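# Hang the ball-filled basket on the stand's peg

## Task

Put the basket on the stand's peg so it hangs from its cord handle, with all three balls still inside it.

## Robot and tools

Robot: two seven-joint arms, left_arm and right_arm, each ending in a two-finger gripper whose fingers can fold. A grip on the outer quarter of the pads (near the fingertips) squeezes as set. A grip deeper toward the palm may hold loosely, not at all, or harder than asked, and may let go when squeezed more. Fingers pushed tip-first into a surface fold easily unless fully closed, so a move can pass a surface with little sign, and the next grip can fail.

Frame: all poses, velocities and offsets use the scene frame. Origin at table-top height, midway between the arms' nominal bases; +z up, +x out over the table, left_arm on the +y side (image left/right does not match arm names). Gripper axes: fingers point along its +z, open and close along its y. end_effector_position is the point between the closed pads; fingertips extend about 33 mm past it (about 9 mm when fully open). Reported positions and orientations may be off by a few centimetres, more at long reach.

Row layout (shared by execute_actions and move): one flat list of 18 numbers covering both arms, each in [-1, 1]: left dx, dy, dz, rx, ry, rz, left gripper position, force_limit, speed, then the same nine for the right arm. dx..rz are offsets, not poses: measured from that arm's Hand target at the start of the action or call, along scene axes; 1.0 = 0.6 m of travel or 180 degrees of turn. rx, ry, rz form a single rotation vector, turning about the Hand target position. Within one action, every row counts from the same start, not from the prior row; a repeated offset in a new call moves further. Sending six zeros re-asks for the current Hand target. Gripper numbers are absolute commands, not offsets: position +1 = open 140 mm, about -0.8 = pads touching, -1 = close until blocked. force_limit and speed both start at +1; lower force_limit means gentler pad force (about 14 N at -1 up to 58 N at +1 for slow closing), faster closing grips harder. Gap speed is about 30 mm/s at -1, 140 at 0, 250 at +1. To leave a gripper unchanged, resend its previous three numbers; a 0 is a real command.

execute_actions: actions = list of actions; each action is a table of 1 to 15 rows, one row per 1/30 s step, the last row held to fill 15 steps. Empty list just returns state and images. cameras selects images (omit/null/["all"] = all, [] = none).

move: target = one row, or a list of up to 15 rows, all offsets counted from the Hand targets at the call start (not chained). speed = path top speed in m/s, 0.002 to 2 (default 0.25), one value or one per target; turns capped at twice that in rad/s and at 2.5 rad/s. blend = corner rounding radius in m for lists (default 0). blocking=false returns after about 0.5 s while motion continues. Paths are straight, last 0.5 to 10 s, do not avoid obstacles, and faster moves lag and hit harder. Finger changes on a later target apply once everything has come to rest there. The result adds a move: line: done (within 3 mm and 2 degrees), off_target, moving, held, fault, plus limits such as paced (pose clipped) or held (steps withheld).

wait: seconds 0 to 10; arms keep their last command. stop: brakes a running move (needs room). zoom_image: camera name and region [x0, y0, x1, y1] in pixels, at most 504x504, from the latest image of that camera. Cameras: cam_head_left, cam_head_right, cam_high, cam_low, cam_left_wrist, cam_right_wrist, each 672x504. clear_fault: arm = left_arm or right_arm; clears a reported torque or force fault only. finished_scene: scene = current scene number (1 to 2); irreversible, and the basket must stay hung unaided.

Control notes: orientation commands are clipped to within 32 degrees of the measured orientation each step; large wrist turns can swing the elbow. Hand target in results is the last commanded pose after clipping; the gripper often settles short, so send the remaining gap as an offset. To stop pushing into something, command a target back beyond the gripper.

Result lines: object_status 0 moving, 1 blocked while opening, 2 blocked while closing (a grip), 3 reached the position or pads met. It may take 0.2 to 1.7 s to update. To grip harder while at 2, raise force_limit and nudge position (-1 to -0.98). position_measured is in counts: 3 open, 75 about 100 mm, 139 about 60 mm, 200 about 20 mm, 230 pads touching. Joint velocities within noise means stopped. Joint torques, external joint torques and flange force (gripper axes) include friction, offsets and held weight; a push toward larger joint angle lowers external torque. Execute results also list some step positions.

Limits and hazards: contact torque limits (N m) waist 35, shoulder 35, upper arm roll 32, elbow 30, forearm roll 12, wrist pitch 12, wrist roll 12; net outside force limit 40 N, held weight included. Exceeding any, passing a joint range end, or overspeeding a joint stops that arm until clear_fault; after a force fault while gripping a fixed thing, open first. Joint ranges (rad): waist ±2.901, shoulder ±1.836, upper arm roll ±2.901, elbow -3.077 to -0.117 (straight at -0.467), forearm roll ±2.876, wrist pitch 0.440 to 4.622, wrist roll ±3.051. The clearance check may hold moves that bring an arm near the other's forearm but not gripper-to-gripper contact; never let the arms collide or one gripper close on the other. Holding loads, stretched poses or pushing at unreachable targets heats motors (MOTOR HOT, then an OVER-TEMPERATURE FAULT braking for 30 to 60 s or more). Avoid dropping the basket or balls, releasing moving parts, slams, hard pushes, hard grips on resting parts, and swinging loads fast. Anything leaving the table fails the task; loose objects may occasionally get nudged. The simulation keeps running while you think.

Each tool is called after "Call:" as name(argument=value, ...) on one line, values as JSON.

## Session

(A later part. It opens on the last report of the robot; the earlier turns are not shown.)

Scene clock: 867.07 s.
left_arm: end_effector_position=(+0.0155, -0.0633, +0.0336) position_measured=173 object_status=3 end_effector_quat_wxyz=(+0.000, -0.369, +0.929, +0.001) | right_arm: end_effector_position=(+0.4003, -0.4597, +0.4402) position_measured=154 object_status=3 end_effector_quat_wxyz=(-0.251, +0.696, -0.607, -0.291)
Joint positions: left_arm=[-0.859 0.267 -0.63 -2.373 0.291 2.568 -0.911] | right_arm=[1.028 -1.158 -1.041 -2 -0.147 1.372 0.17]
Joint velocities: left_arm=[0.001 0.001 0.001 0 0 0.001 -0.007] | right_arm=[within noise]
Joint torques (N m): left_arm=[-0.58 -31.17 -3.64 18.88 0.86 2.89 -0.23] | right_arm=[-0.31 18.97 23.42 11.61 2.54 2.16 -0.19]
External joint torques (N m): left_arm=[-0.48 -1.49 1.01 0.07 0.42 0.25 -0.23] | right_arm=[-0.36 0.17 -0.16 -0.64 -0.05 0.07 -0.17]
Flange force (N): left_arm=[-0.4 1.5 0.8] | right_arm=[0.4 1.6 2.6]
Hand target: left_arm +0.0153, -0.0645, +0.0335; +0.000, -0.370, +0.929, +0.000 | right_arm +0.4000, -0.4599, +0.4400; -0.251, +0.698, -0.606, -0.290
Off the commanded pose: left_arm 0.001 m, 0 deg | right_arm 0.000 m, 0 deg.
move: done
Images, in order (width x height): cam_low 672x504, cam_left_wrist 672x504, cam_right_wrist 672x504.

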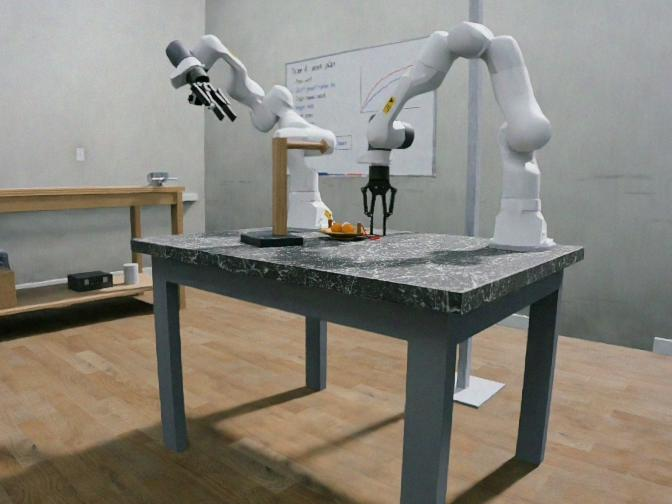

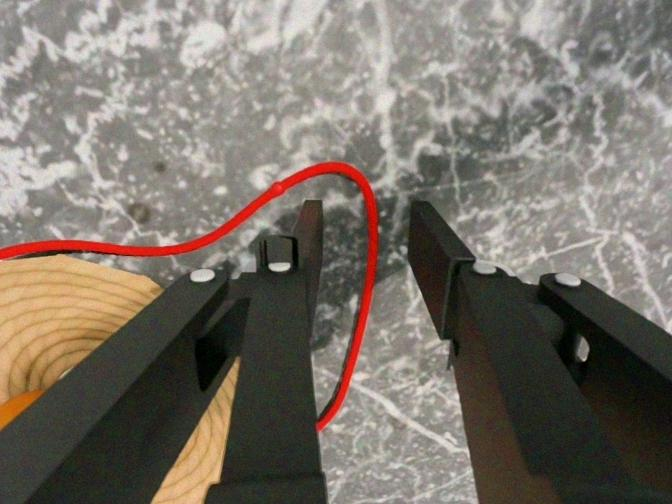

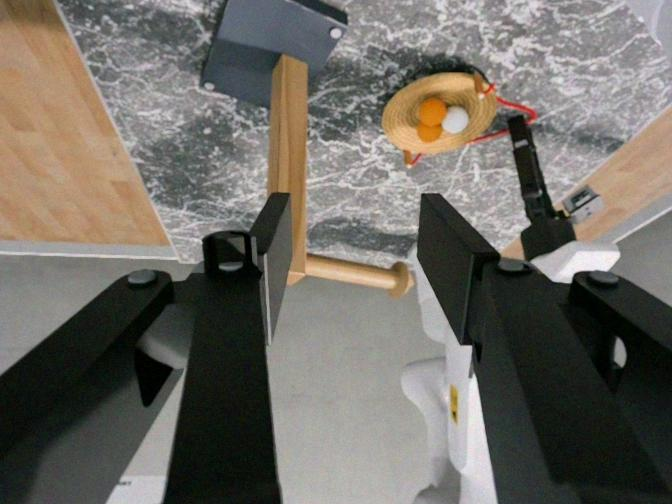

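Call:
move(target=[0,0,0,0,0,0,-1,-0.1,-1,0,0,0,0,0,0,-0.2,-0.5,0], speed=0.05, cameras=["cam_left_wrist","cam_right_wrist","cam_low"])

Call:
zoom_image(camera="cam_left_wrist", region=[250, 130, 490, 330])

Scene clock: 875.13 s.
left_arm: end_effector_position=(+0.0155, -0.0635, +0.0335) position_measured=226 object_status=0 end_effector_quat_wxyz=(+0.000, -0.370, +0.929, +0.001) | right_arm: end_effector_position=(+0.4003, -0.4597, +0.4402) position_measured=154 object_status=3 end_effector_quat_wxyz=(-0.251, +0.696, -0.607, -0.291)
Joint positions: left_arm=[-0.861 0.267 -0.628 -2.373 0.291 2.569 -0.913] | right_arm=[1.028 -1.158 -1.041 -2 -0.147 1.372 0.17]
Joint velocities: within noise
Joint torques (N m): left_arm=[-0.55 -31.53 -3.64 18.81 0.61 2.83 -0.16] | right_arm=[-0.28 18.97 23.44 11.59 2.53 2.16 -0.19]
External joint torques (N m): left_arm=[-0.5 -1.94 0.94 0.08 0.17 0.21 -0.16] | right_arm=[-0.28 0.23 -0.05 -0.71 -0.05 0.06 -0.17]
Flange force (N): left_arm=[-1.6 2.6 -1.5] | right_arm=[0.2 1.6 2.7]
Hand target: left_arm +0.0153, -0.0645, +0.0335; +0.000, -0.370, +0.929, +0.000 | right_arm +0.4000, -0.4599, +0.4400; -0.251, +0.698, -0.606, -0.290
Off the commanded pose: left_arm 0.001 m, 0 deg | right_arm 0.000 m, 0 deg.
move: done
Images, in order (width x height): cam_low 672x504, cam_left_wrist 672x504, cam_right_wrist 672x504.

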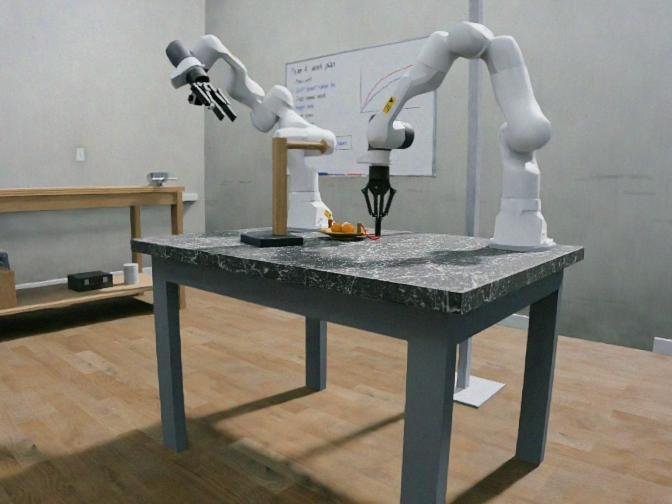

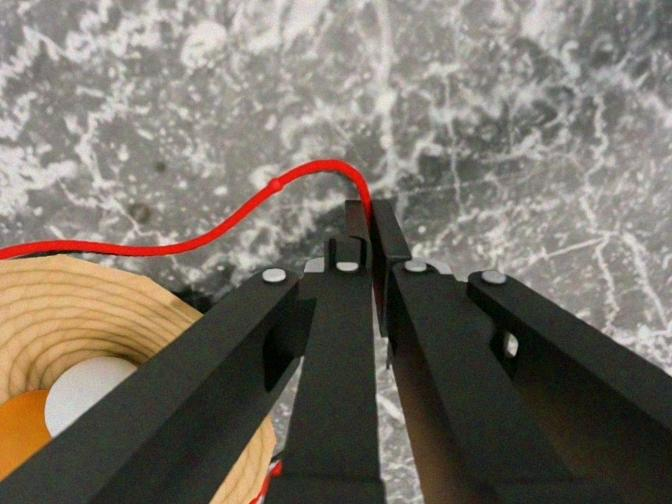

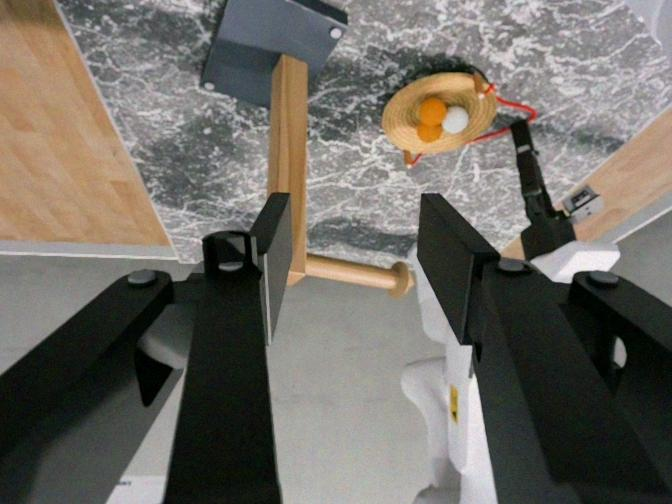

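Scaled by 2.100 from the camera's 672x504 image, which has a finer 960x720 frame.

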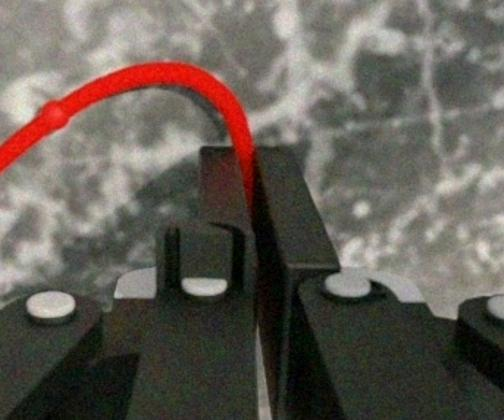

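Call:
wait(seconds=0.5, cameras=[])

Scene clock: 879.60 s.
left_arm: end_effector_position=(+0.0155, -0.0635, +0.0336) position_measured=226 object_status=2 end_effector_quat_wxyz=(+0.000, -0.370, +0.929, +0.001) | right_arm: end_effector_position=(+0.4003, -0.4597, +0.4402) position_measured=154 object_status=3 end_effector_quat_wxyz=(-0.251, +0.696, -0.607, -0.291)
Joint positions: left_arm=[-0.861 0.267 -0.627 -2.373 0.291 2.569 -0.913] | right_arm=[1.028 -1.158 -1.041 -2 -0.147 1.372 0.17]
Joint velocities: within noise
Joint torques (N m): left_arm=[-0.52 -31.44 -3.75 18.81 0.64 2.8 -0.19] | right_arm=[-0.33 18.99 23.43 11.61 2.54 2.15 -0.16]
External joint torques (N m): left_arm=[-0.51 -1.62 0.81 -0.13 0.2 0.14 -0.19] | right_arm=[-0.38 0.18 -0.23 -0.66 -0.06 0.06 -0.14]
Flange force (N): left_arm=[-1.3 2.6 -0.9] | right_arm=[0.5 1.6 2.7]
Hand target: left_arm +0.0153, -0.0645, +0.0335; +0.000, -0.370, +0.929, +0.000 | right_arm +0.4000, -0.4599, +0.4400; -0.251, +0.698, -0.606, -0.290
Tool commands: left_gripper/position=-1.0 left_gripper/force_limit=-0.1 left_gripper/speed=-1.0 right_gripper/position=-0.2 right_gripper/force_limit=-0.5 right_gripper/speed=+0.0
Off the commanded pose: left_arm 0.001 m, 0 deg | right_arm 0.000 m, 0 deg.
wait: 0.50 s; at rest from the start
No camera images: "cameras" was empty.

Call:
move(target=[[0.024,-0.0068,0.1283,0,0,0.04,-1,-0.1,-1,0,0,0,0,0,0,-0.2,-0.5,0],[0.1203,-0.0338,0.2617,0,0,0.12,-1,-0.1,-1,0,0,0,0,0,0,-0.2,-0.5,0],[0.2167,-0.061,0.295,0,0,0.1667,-1,-0.1,-1,0,0,0,0,0,0,-0.2,-0.5,0]], speed=0.1, blend=[0.03, 0.03, 0])

Call:
zoom_image(camera="cam_left_wrist", region=[200, 50, 560, 350])

Call:
zoom_image(camera="cam_low", region=[280, 120, 430, 250])

Call:
zoom_image(camera="cam_right_wrist", region=[340, 40, 580, 240])

Scene clock: 984.03 s.
left_arm: end_effector_position=(+0.1452, -0.1017, +0.2108) position_measured=226 object_status=2 end_effector_quat_wxyz=(-0.002, -0.597, +0.802, -0.002) | right_arm: end_effector_position=(+0.4003, -0.4598, +0.4402) position_measured=154 object_status=3 end_effector_quat_wxyz=(-0.251, +0.696, -0.607, -0.291)
Joint positions: left_arm=[-0.713 0.08 -0.582 -2.043 0.05 2.113 -1.035] | right_arm=[1.028 -1.158 -1.041 -2 -0.147 1.372 0.17]
Joint velocities: left_arm=[-0.001 0 -0.001 0 0.001 -0.001 -0.007] | right_arm=[within noise]
Joint torques (N m): left_arm=[-0.47 -31.22 -0.8 24.55 1.14 2.49 -0.18] | right_arm=[-0.33 18.98 23.4 11.61 2.53 2.17 -0.18]
External joint torques (N m): left_arm=[-0.46 -1.38 0.58 0.45 0.44 -0.16 -0.18] | right_arm=[-0.42 0.12 -0.21 -0.59 -0.07 0.08 -0.16]
Flange force (N): left_arm=[-1.0 1.0 -2.1] | right_arm=[0.6 1.7 2.6]
Hand target: left_arm +0.1453, -0.1011, +0.2105; +0.000, -0.598, +0.801, +0.000 | right_arm +0.4000, -0.4599, +0.4400; -0.251, +0.698, -0.606, -0.290
Off the commanded pose: left_arm 0.001 m, 0 deg | right_arm 0.000 m, 0 deg.
move: done

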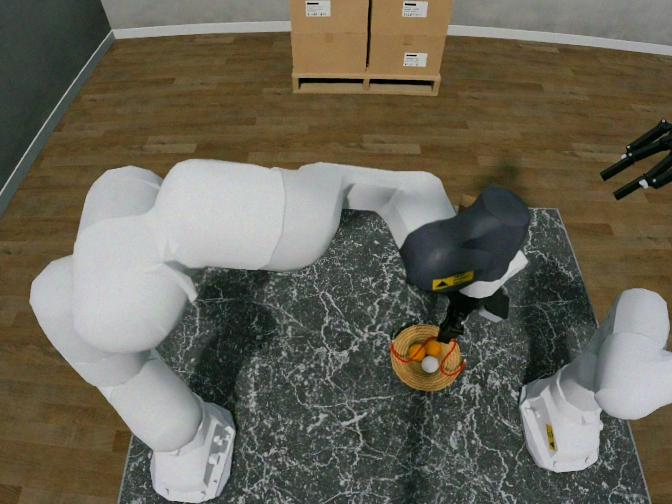

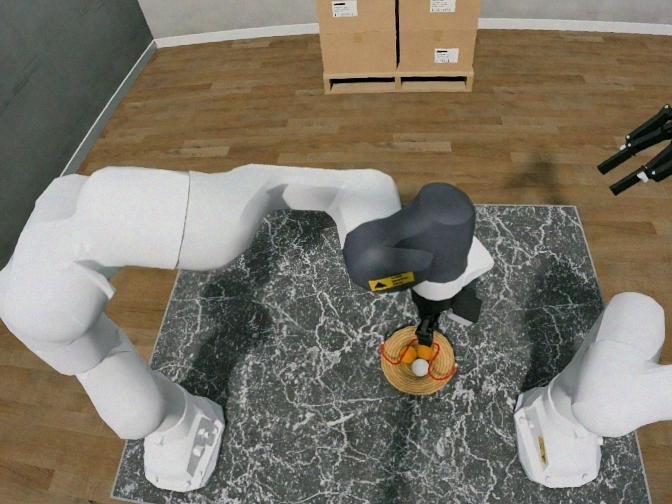

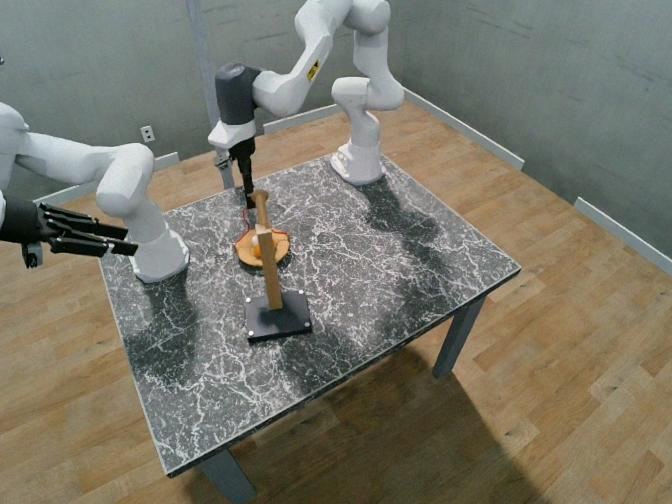

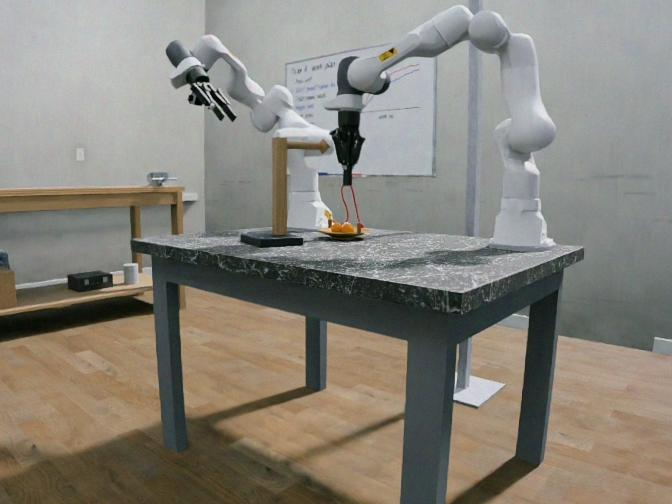

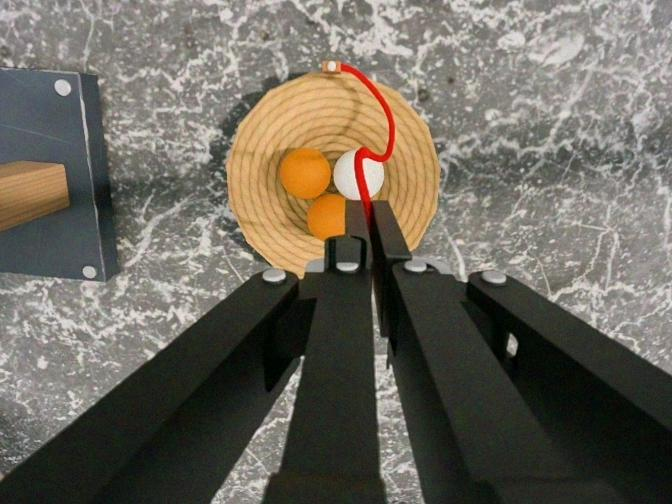

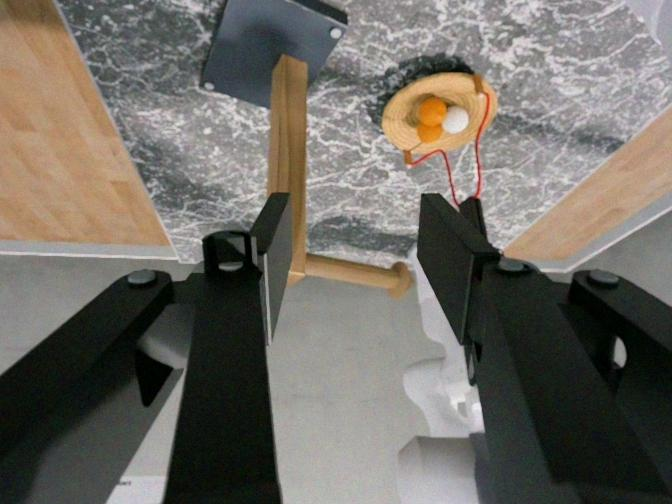

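Scaled by 1.400 from the camera's 672x504 image, which has a finer 960x720 frame.

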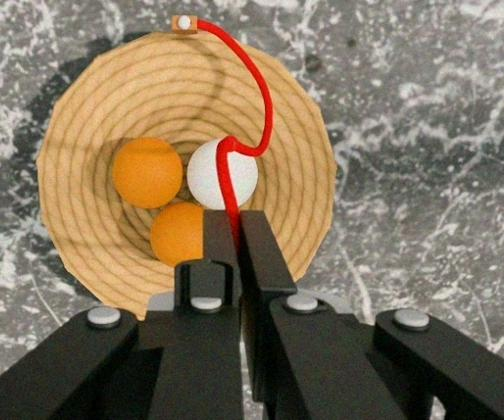

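Scaled by 3.360 from the camera's 672x504 image, which has a finer 960x720 frame.

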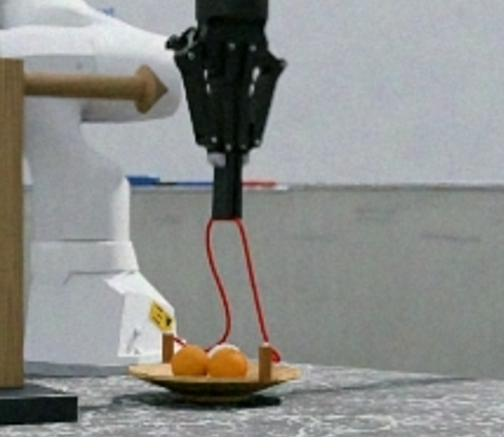

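Scaled by 2.100 from the camera's 672x504 image, which has a finer 960x720 frame.

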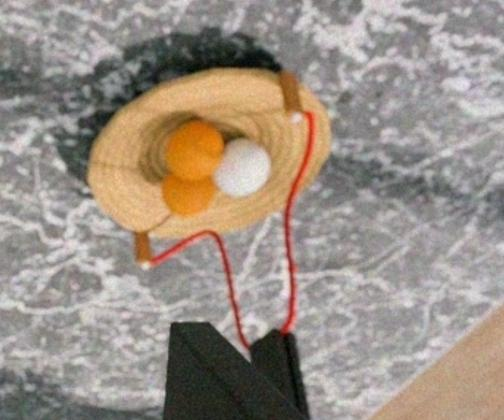

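Call:
zoom_image(camera="cam_low", region=[310, 170, 390, 250])

Call:
zoom_image(camera="cam_right_wrist", region=[370, 50, 520, 210])

Call:
zoom_image(camera="cam_high", region=[210, 150, 310, 290])

Call:
zoom_image(camera="cam_head_left", region=[370, 280, 500, 410])

Scaled by 6.300 from the camera's 672x504 image, which has a finer 960x720 frame.

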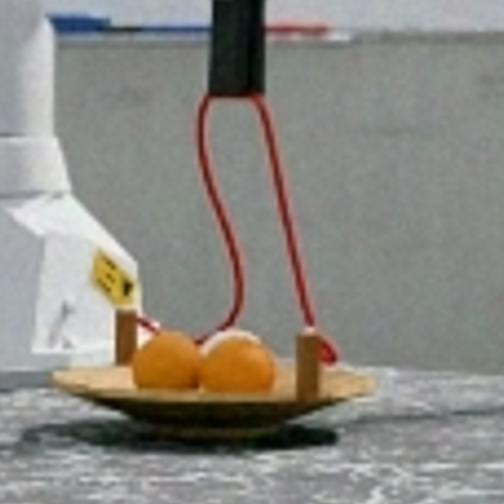

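Scaled by 3.150 from the camera's 672x504 image, which has a finer 960x720 frame.

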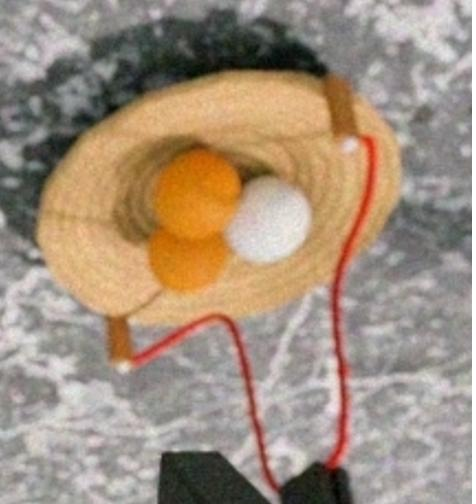

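Scaled by 3.600 from the camera's 672x504 image, which has a finer 960x720 frame.

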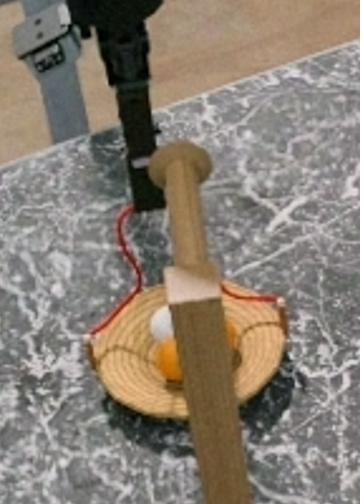

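Scaled by 3.877 from the camera's 672x504 image, which has a finer 960x720 frame.

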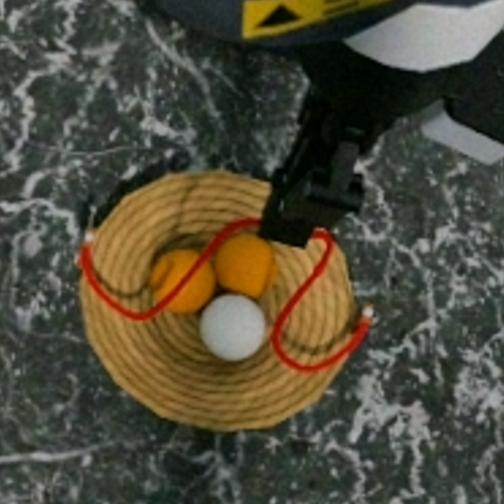

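Call:
move(target=[0.0355,-0.0105,0.0833,0,0,0,-1,-0.1,-1,0,0,0,0,0,0,-0.2,-0.5,0], speed=0.08)

Call:
zoom_image(camera="cam_left_wrist", region=[200, 50, 560, 350])

Call:
zoom_image(camera="cam_low", region=[290, 140, 400, 250])

Call:
zoom_image(camera="cam_right_wrist", region=[340, 40, 540, 220])

Call:
zoom_image(camera="cam_head_left", region=[370, 280, 500, 410])

Scene clock: 1145.43 s.
left_arm: end_effector_position=(+0.1666, -0.1082, +0.2603) position_measured=226 object_status=2 end_effector_quat_wxyz=(+0.001, -0.599, +0.801, -0.002) | right_arm: end_effector_position=(+0.4003, -0.4598, +0.4402) position_measured=154 object_status=3 end_effector_quat_wxyz=(-0.251, +0.696, -0.607, -0.291)
Joint positions: left_arm=[-0.697 0.077 -0.572 -1.915 0.049 1.983 -1.008] | right_arm=[1.028 -1.158 -1.041 -2 -0.147 1.371 0.17]
Joint velocities: left_arm=[0 0.001 -0.001 0 0.002 -0.004 0.004] | right_arm=[within noise]
Joint torques (N m): left_arm=[0.4 -32.51 -0.75 25.16 0.52 2.45 0.15] | right_arm=[-0.32 19.01 23.43 11.6 2.54 2.17 -0.18]
External joint torques (N m): left_arm=[0.34 -1.92 0.49 0.37 -0.24 -0.22 0.15] | right_arm=[-0.26 0.29 -0.09 -0.75 -0.05 0.06 -0.16]
Flange force (N): left_arm=[-5.8 2.6 -2.8] | right_arm=[0.2 1.5 2.8]
Hand target: left_arm +0.1666, -0.1074, +0.2605; +0.000, -0.598, +0.801, +0.000 | right_arm +0.4000, -0.4599, +0.4400; -0.251, +0.698, -0.606, -0.290
Off the commanded pose: left_arm 0.001 m, 0 deg | right_arm 0.000 m, 0 deg.
move: done

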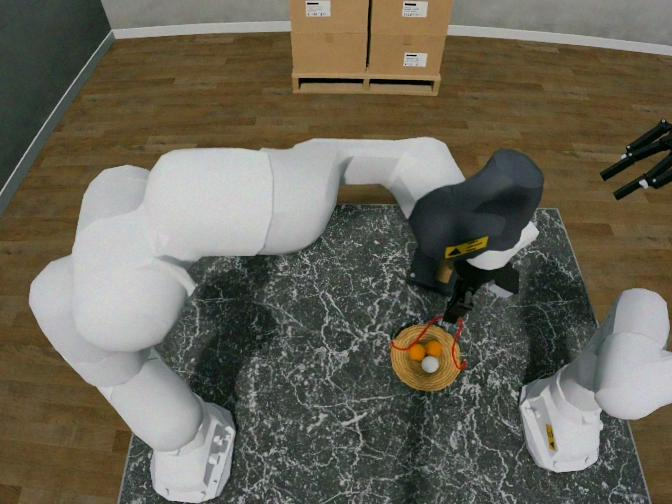

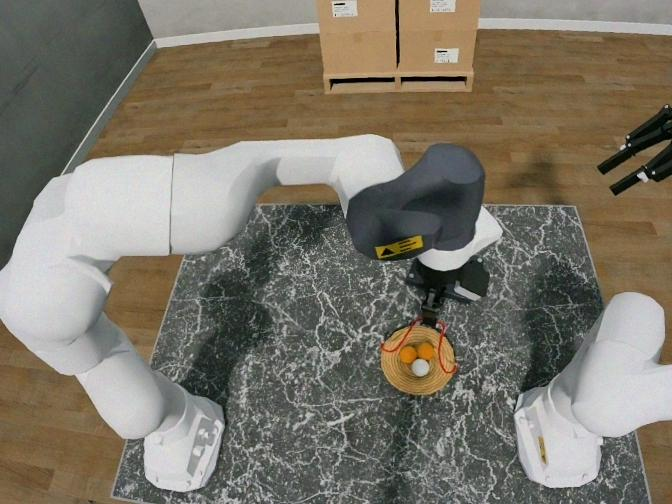

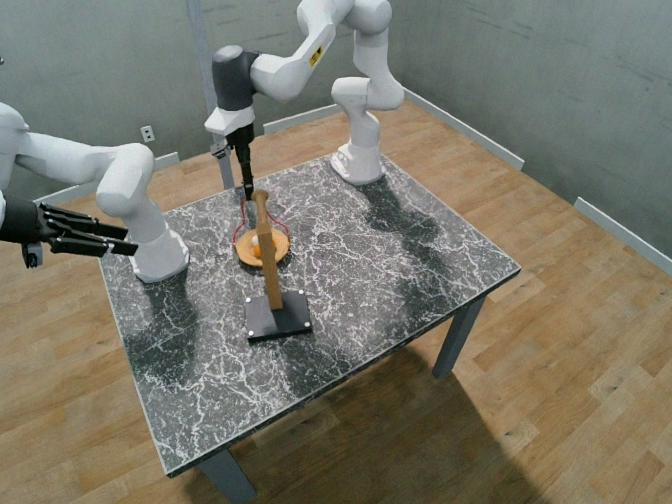

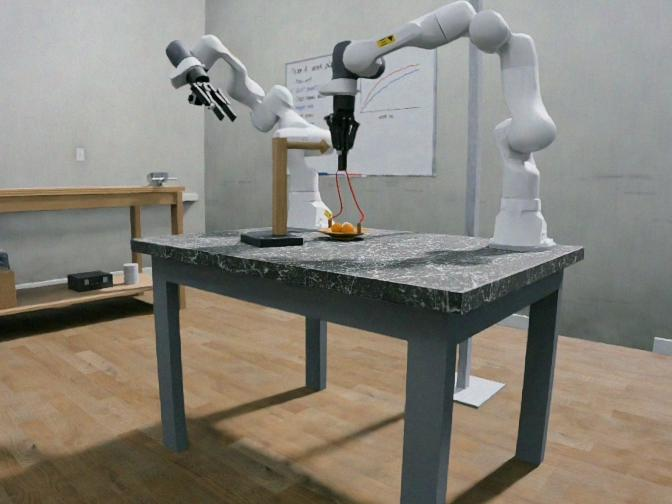

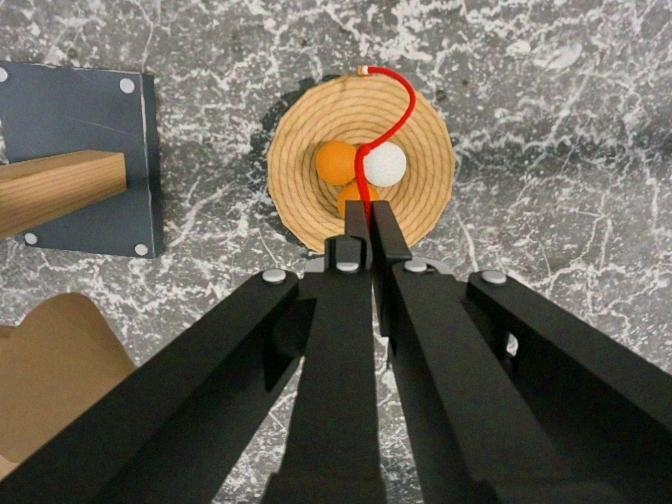

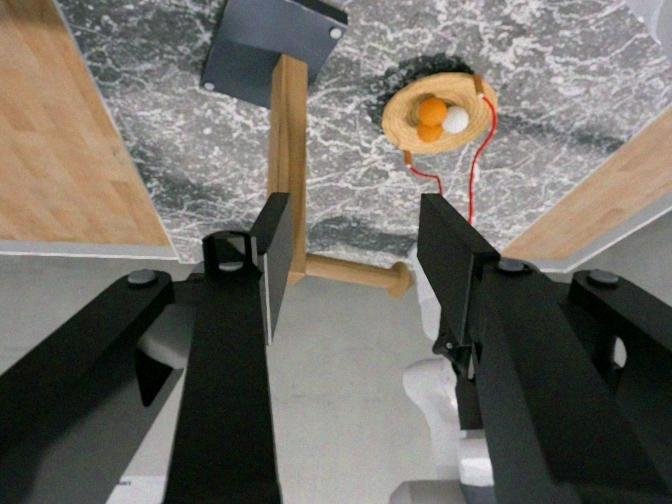

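Scaled by 1.400 from the camera's 672x504 image, which has a finer 960x720 frame.

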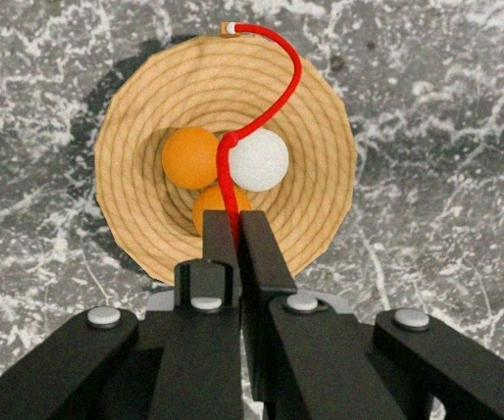

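Scaled by 4.582 from the camera's 672x504 image, which has a finer 960x720 frame.

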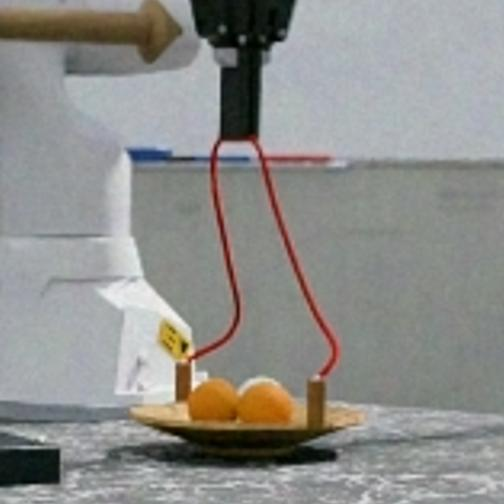

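Scaled by 2.520 from the camera's 672x504 image, which has a finer 960x720 frame.

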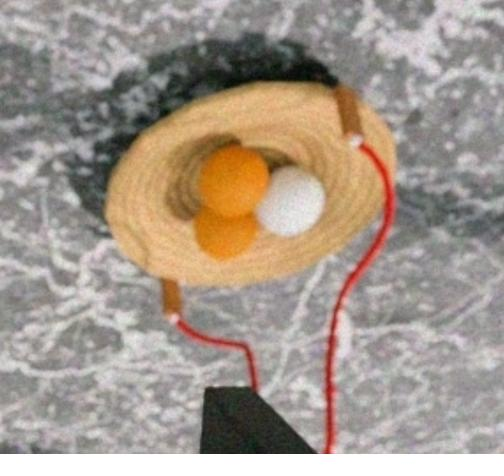

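Scaled by 3.877 from the camera's 672x504 image, which has a finer 960x720 frame.

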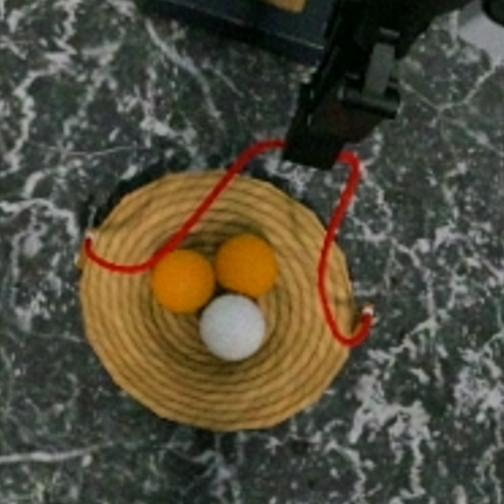

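Call:
move(target=[0,0,0.04,0,0,0,-1,-0.1,-1,0,0,0,0,0,0,-0.2,-0.5,0], speed=0.04)

Call:
zoom_image(camera="cam_left_wrist", region=[200, 50, 560, 350])

Call:
zoom_image(camera="cam_low", region=[290, 140, 400, 250])

Call:
zoom_image(camera="cam_head_left", region=[370, 280, 500, 410])

Scene clock: 1161.13 s.
left_arm: end_effector_position=(+0.1665, -0.1079, +0.2832) position_measured=226 object_status=2 end_effector_quat_wxyz=(+0.001, -0.599, +0.801, -0.001) | right_arm: end_effector_position=(+0.4003, -0.4598, +0.4402) position_measured=154 object_status=3 end_effector_quat_wxyz=(-0.251, +0.696, -0.607, -0.291)
Joint positions: left_arm=[-0.696 0.064 -0.572 -1.869 0.04 1.924 -1.001] | right_arm=[1.028 -1.158 -1.041 -2 -0.147 1.371 0.17]
Joint velocities: left_arm=[0.001 0 0 0.002 0 -0.003 0.002] | right_arm=[within noise]
Joint torques (N m): left_arm=[0.47 -32.76 -0.44 25.45 0.39 2.5 0.22] | right_arm=[-0.32 19 23.43 11.6 2.53 2.17 -0.18]
External joint torques (N m): left_arm=[0.39 -2.54 0.58 0.55 -0.39 -0.16 0.22] | right_arm=[-0.29 0.22 -0.16 -0.72 -0.05 0.07 -0.16]
Flange force (N): left_arm=[-7.8 3.7 -3.0] | right_arm=[0.4 1.5 2.8]
Hand target: left_arm +0.1666, -0.1074, +0.2845; +0.000, -0.598, +0.801, +0.000 | right_arm +0.4000, -0.4599, +0.4400; -0.251, +0.698, -0.606, -0.290
Off the commanded pose: left_arm 0.001 m, 0 deg | right_arm 0.000 m, 0 deg.
move: done

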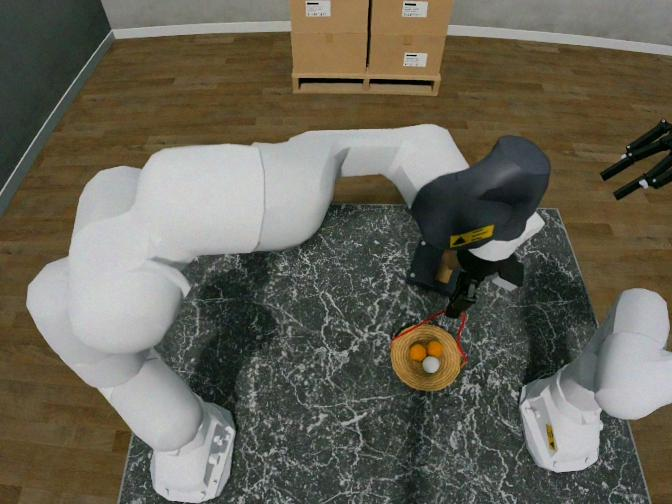

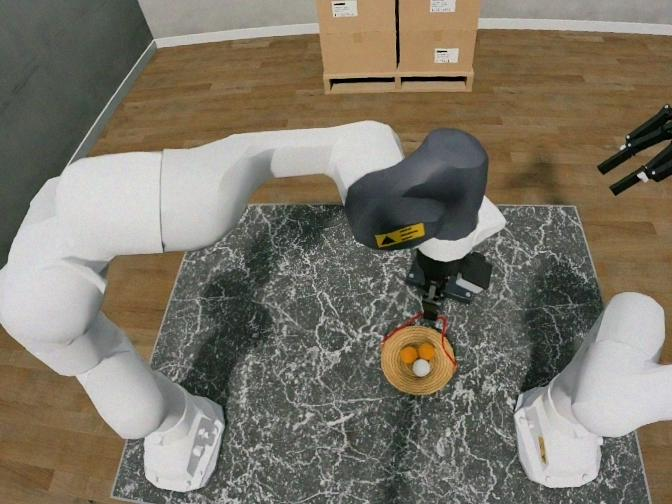

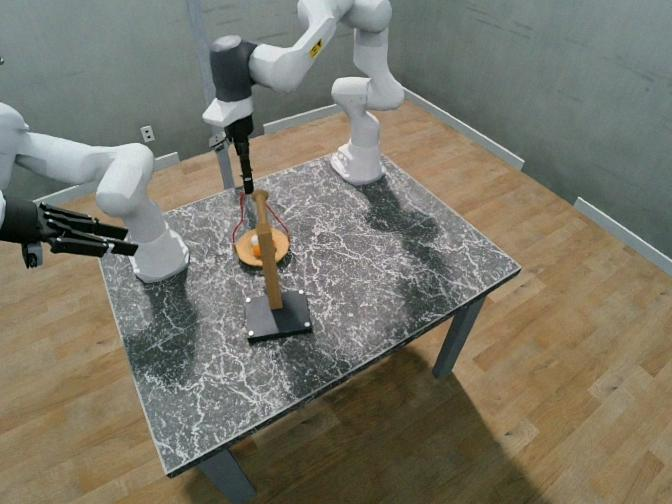

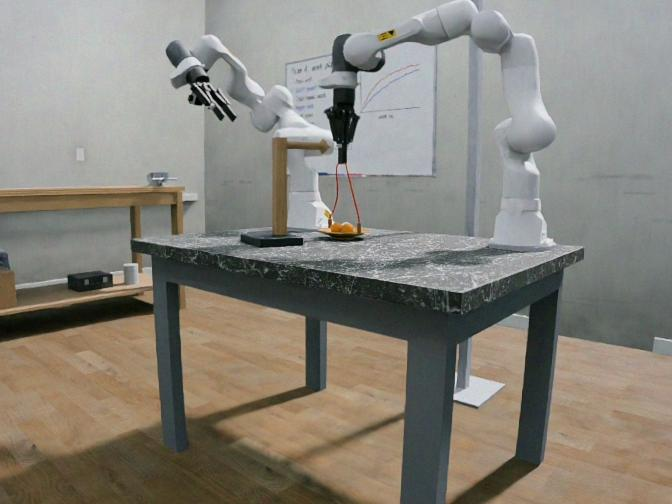

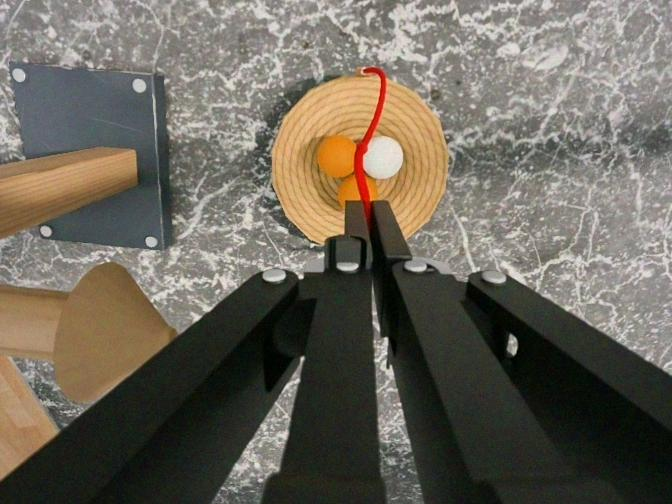

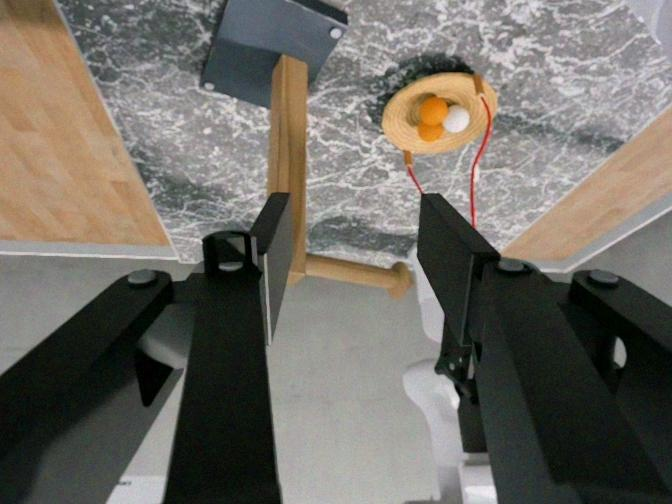

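Scaled by 1.400 from the camera's 672x504 image, which has a finer 960x720 frame.

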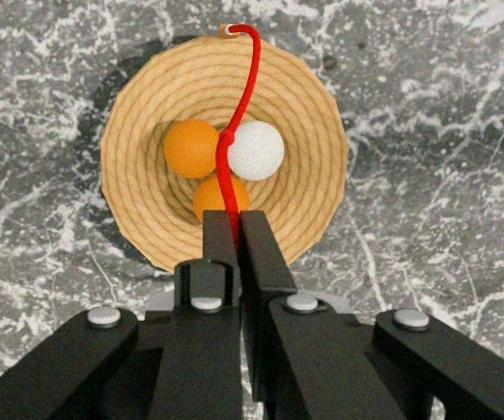

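Scaled by 4.582 from the camera's 672x504 image, which has a finer 960x720 frame.

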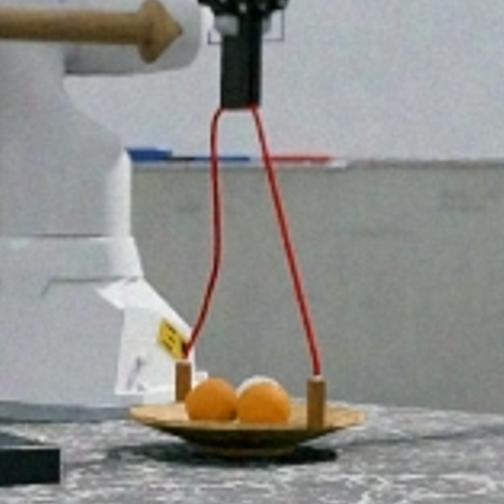

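Scaled by 3.877 from the camera's 672x504 image, which has a finer 960x720 frame.

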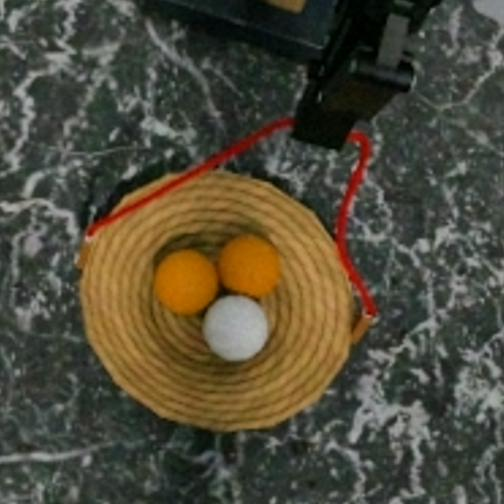

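Call:
move(target=[0,0,0.0667,0,0,0,-1,-0.1,-1,0,0,0,0,0,0,-0.2,-0.5,0], speed=0.02)

Call:
zoom_image(camera="cam_left_wrist", region=[200, 50, 560, 350])

Call:
zoom_image(camera="cam_low", region=[290, 140, 400, 250])

Call:
zoom_image(camera="cam_head_left", region=[370, 280, 500, 410])

Scene clock: 1185.00 s.
left_arm: end_effector_position=(+0.1664, -0.1077, +0.3222) position_measured=226 object_status=2 end_effector_quat_wxyz=(+0.001, -0.599, +0.801, +0.000) | right_arm: end_effector_position=(+0.4003, -0.4598, +0.4402) position_measured=154 object_status=3 end_effector_quat_wxyz=(-0.251, +0.696, -0.607, -0.291)
Joint positions: left_arm=[-0.695 0.052 -0.572 -1.781 0.032 1.825 -0.994] | right_arm=[1.028 -1.158 -1.041 -2 -0.147 1.371 0.17]
Joint velocities: left_arm=[-0.001 0 0.001 0.001 0 -0.006 0.002] | right_arm=[within noise]
Joint torques (N m): left_arm=[0.51 -33.2 -0.13 25.97 0.44 2.63 0.18] | right_arm=[-0.3 18.98 23.4 11.59 2.53 2.17 -0.2]
External joint torques (N m): left_arm=[0.43 -3.33 0.68 1.06 -0.36 -0.02 0.18] | right_arm=[-0.31 0.18 -0.2 -0.71 -0.07 0.08 -0.18]
Flange force (N): left_arm=[-8.9 4.4 -3.1] | right_arm=[0.5 1.5 2.8]
Hand target: left_arm +0.1666, -0.1074, +0.3245; +0.000, -0.598, +0.801, +0.000 | right_arm +0.4000, -0.4599, +0.4400; -0.251, +0.698, -0.606, -0.290
Off the commanded pose: left_arm 0.002 m, 0 deg | right_arm 0.000 m, 0 deg.
move: done

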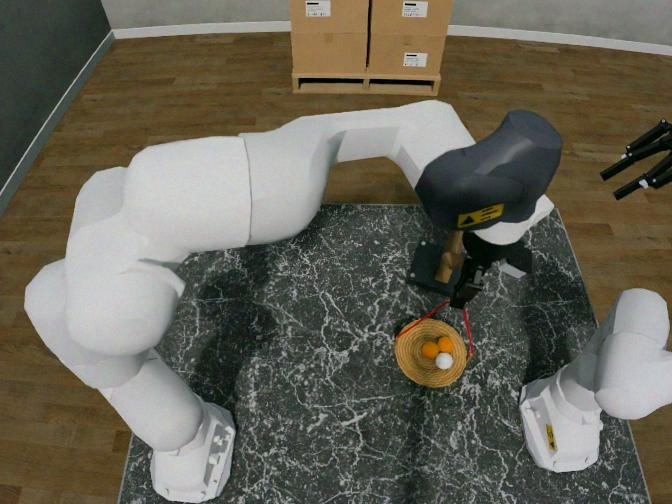

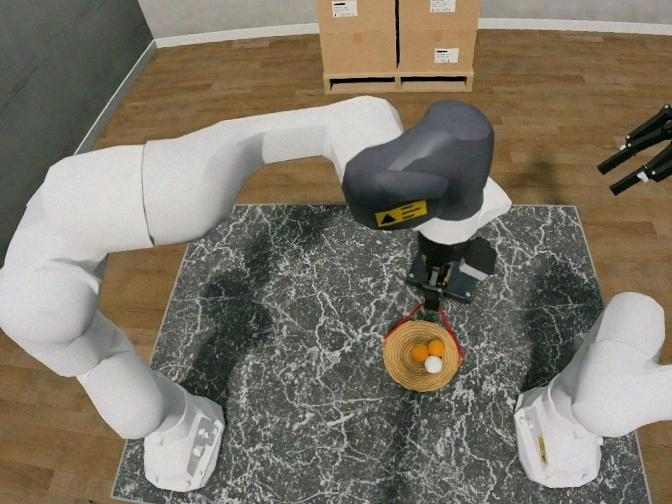

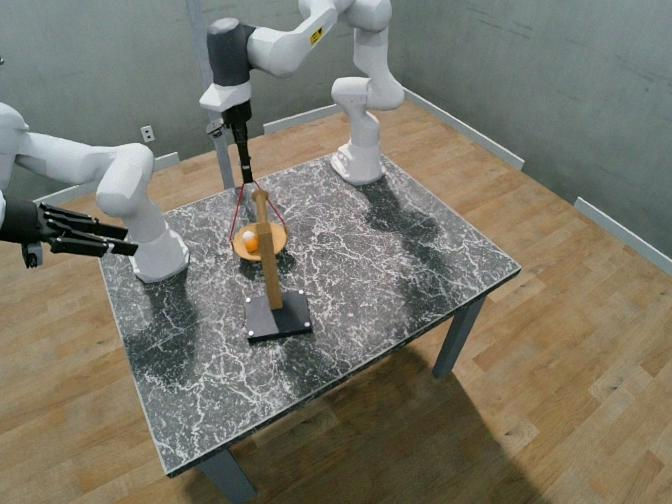

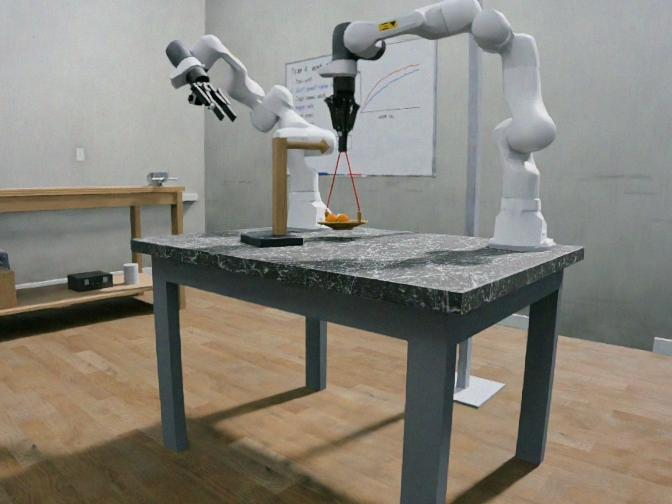

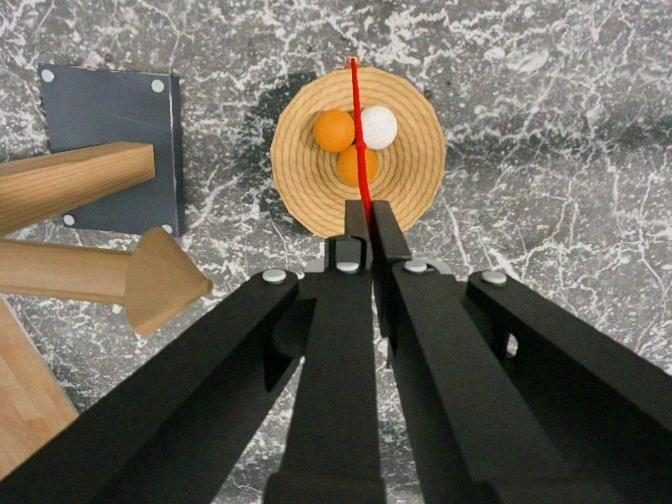

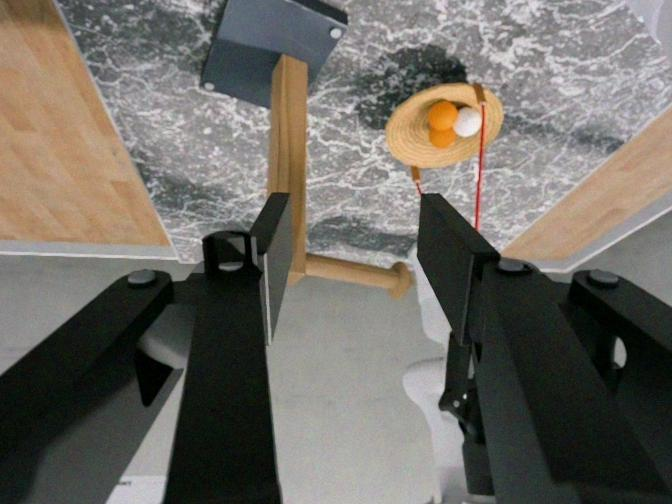

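Scaled by 1.400 from the camera's 672x504 image, which has a finer 960x720 frame.

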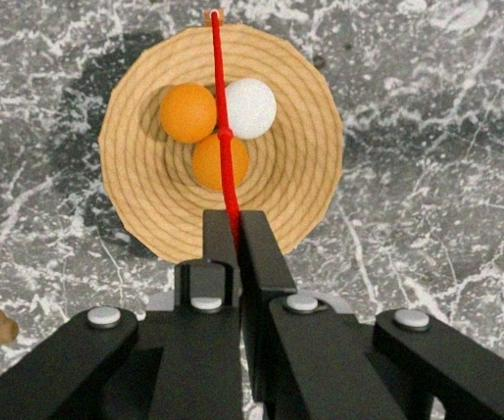

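Scaled by 4.582 from the camera's 672x504 image, which has a finer 960x720 frame.

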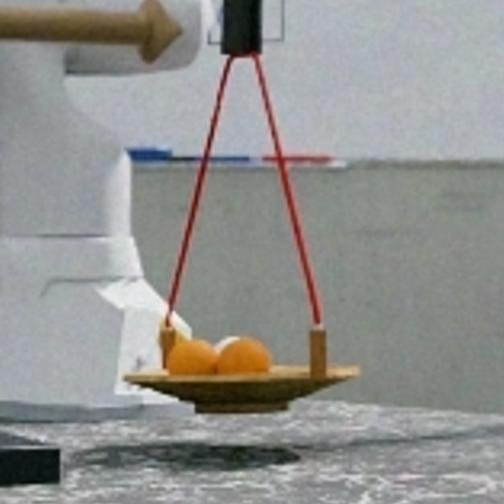

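Scaled by 3.877 from the camera's 672x504 image, which has a finer 960x720 frame.

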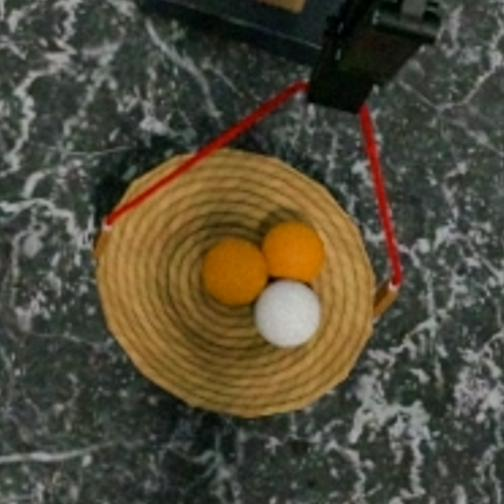

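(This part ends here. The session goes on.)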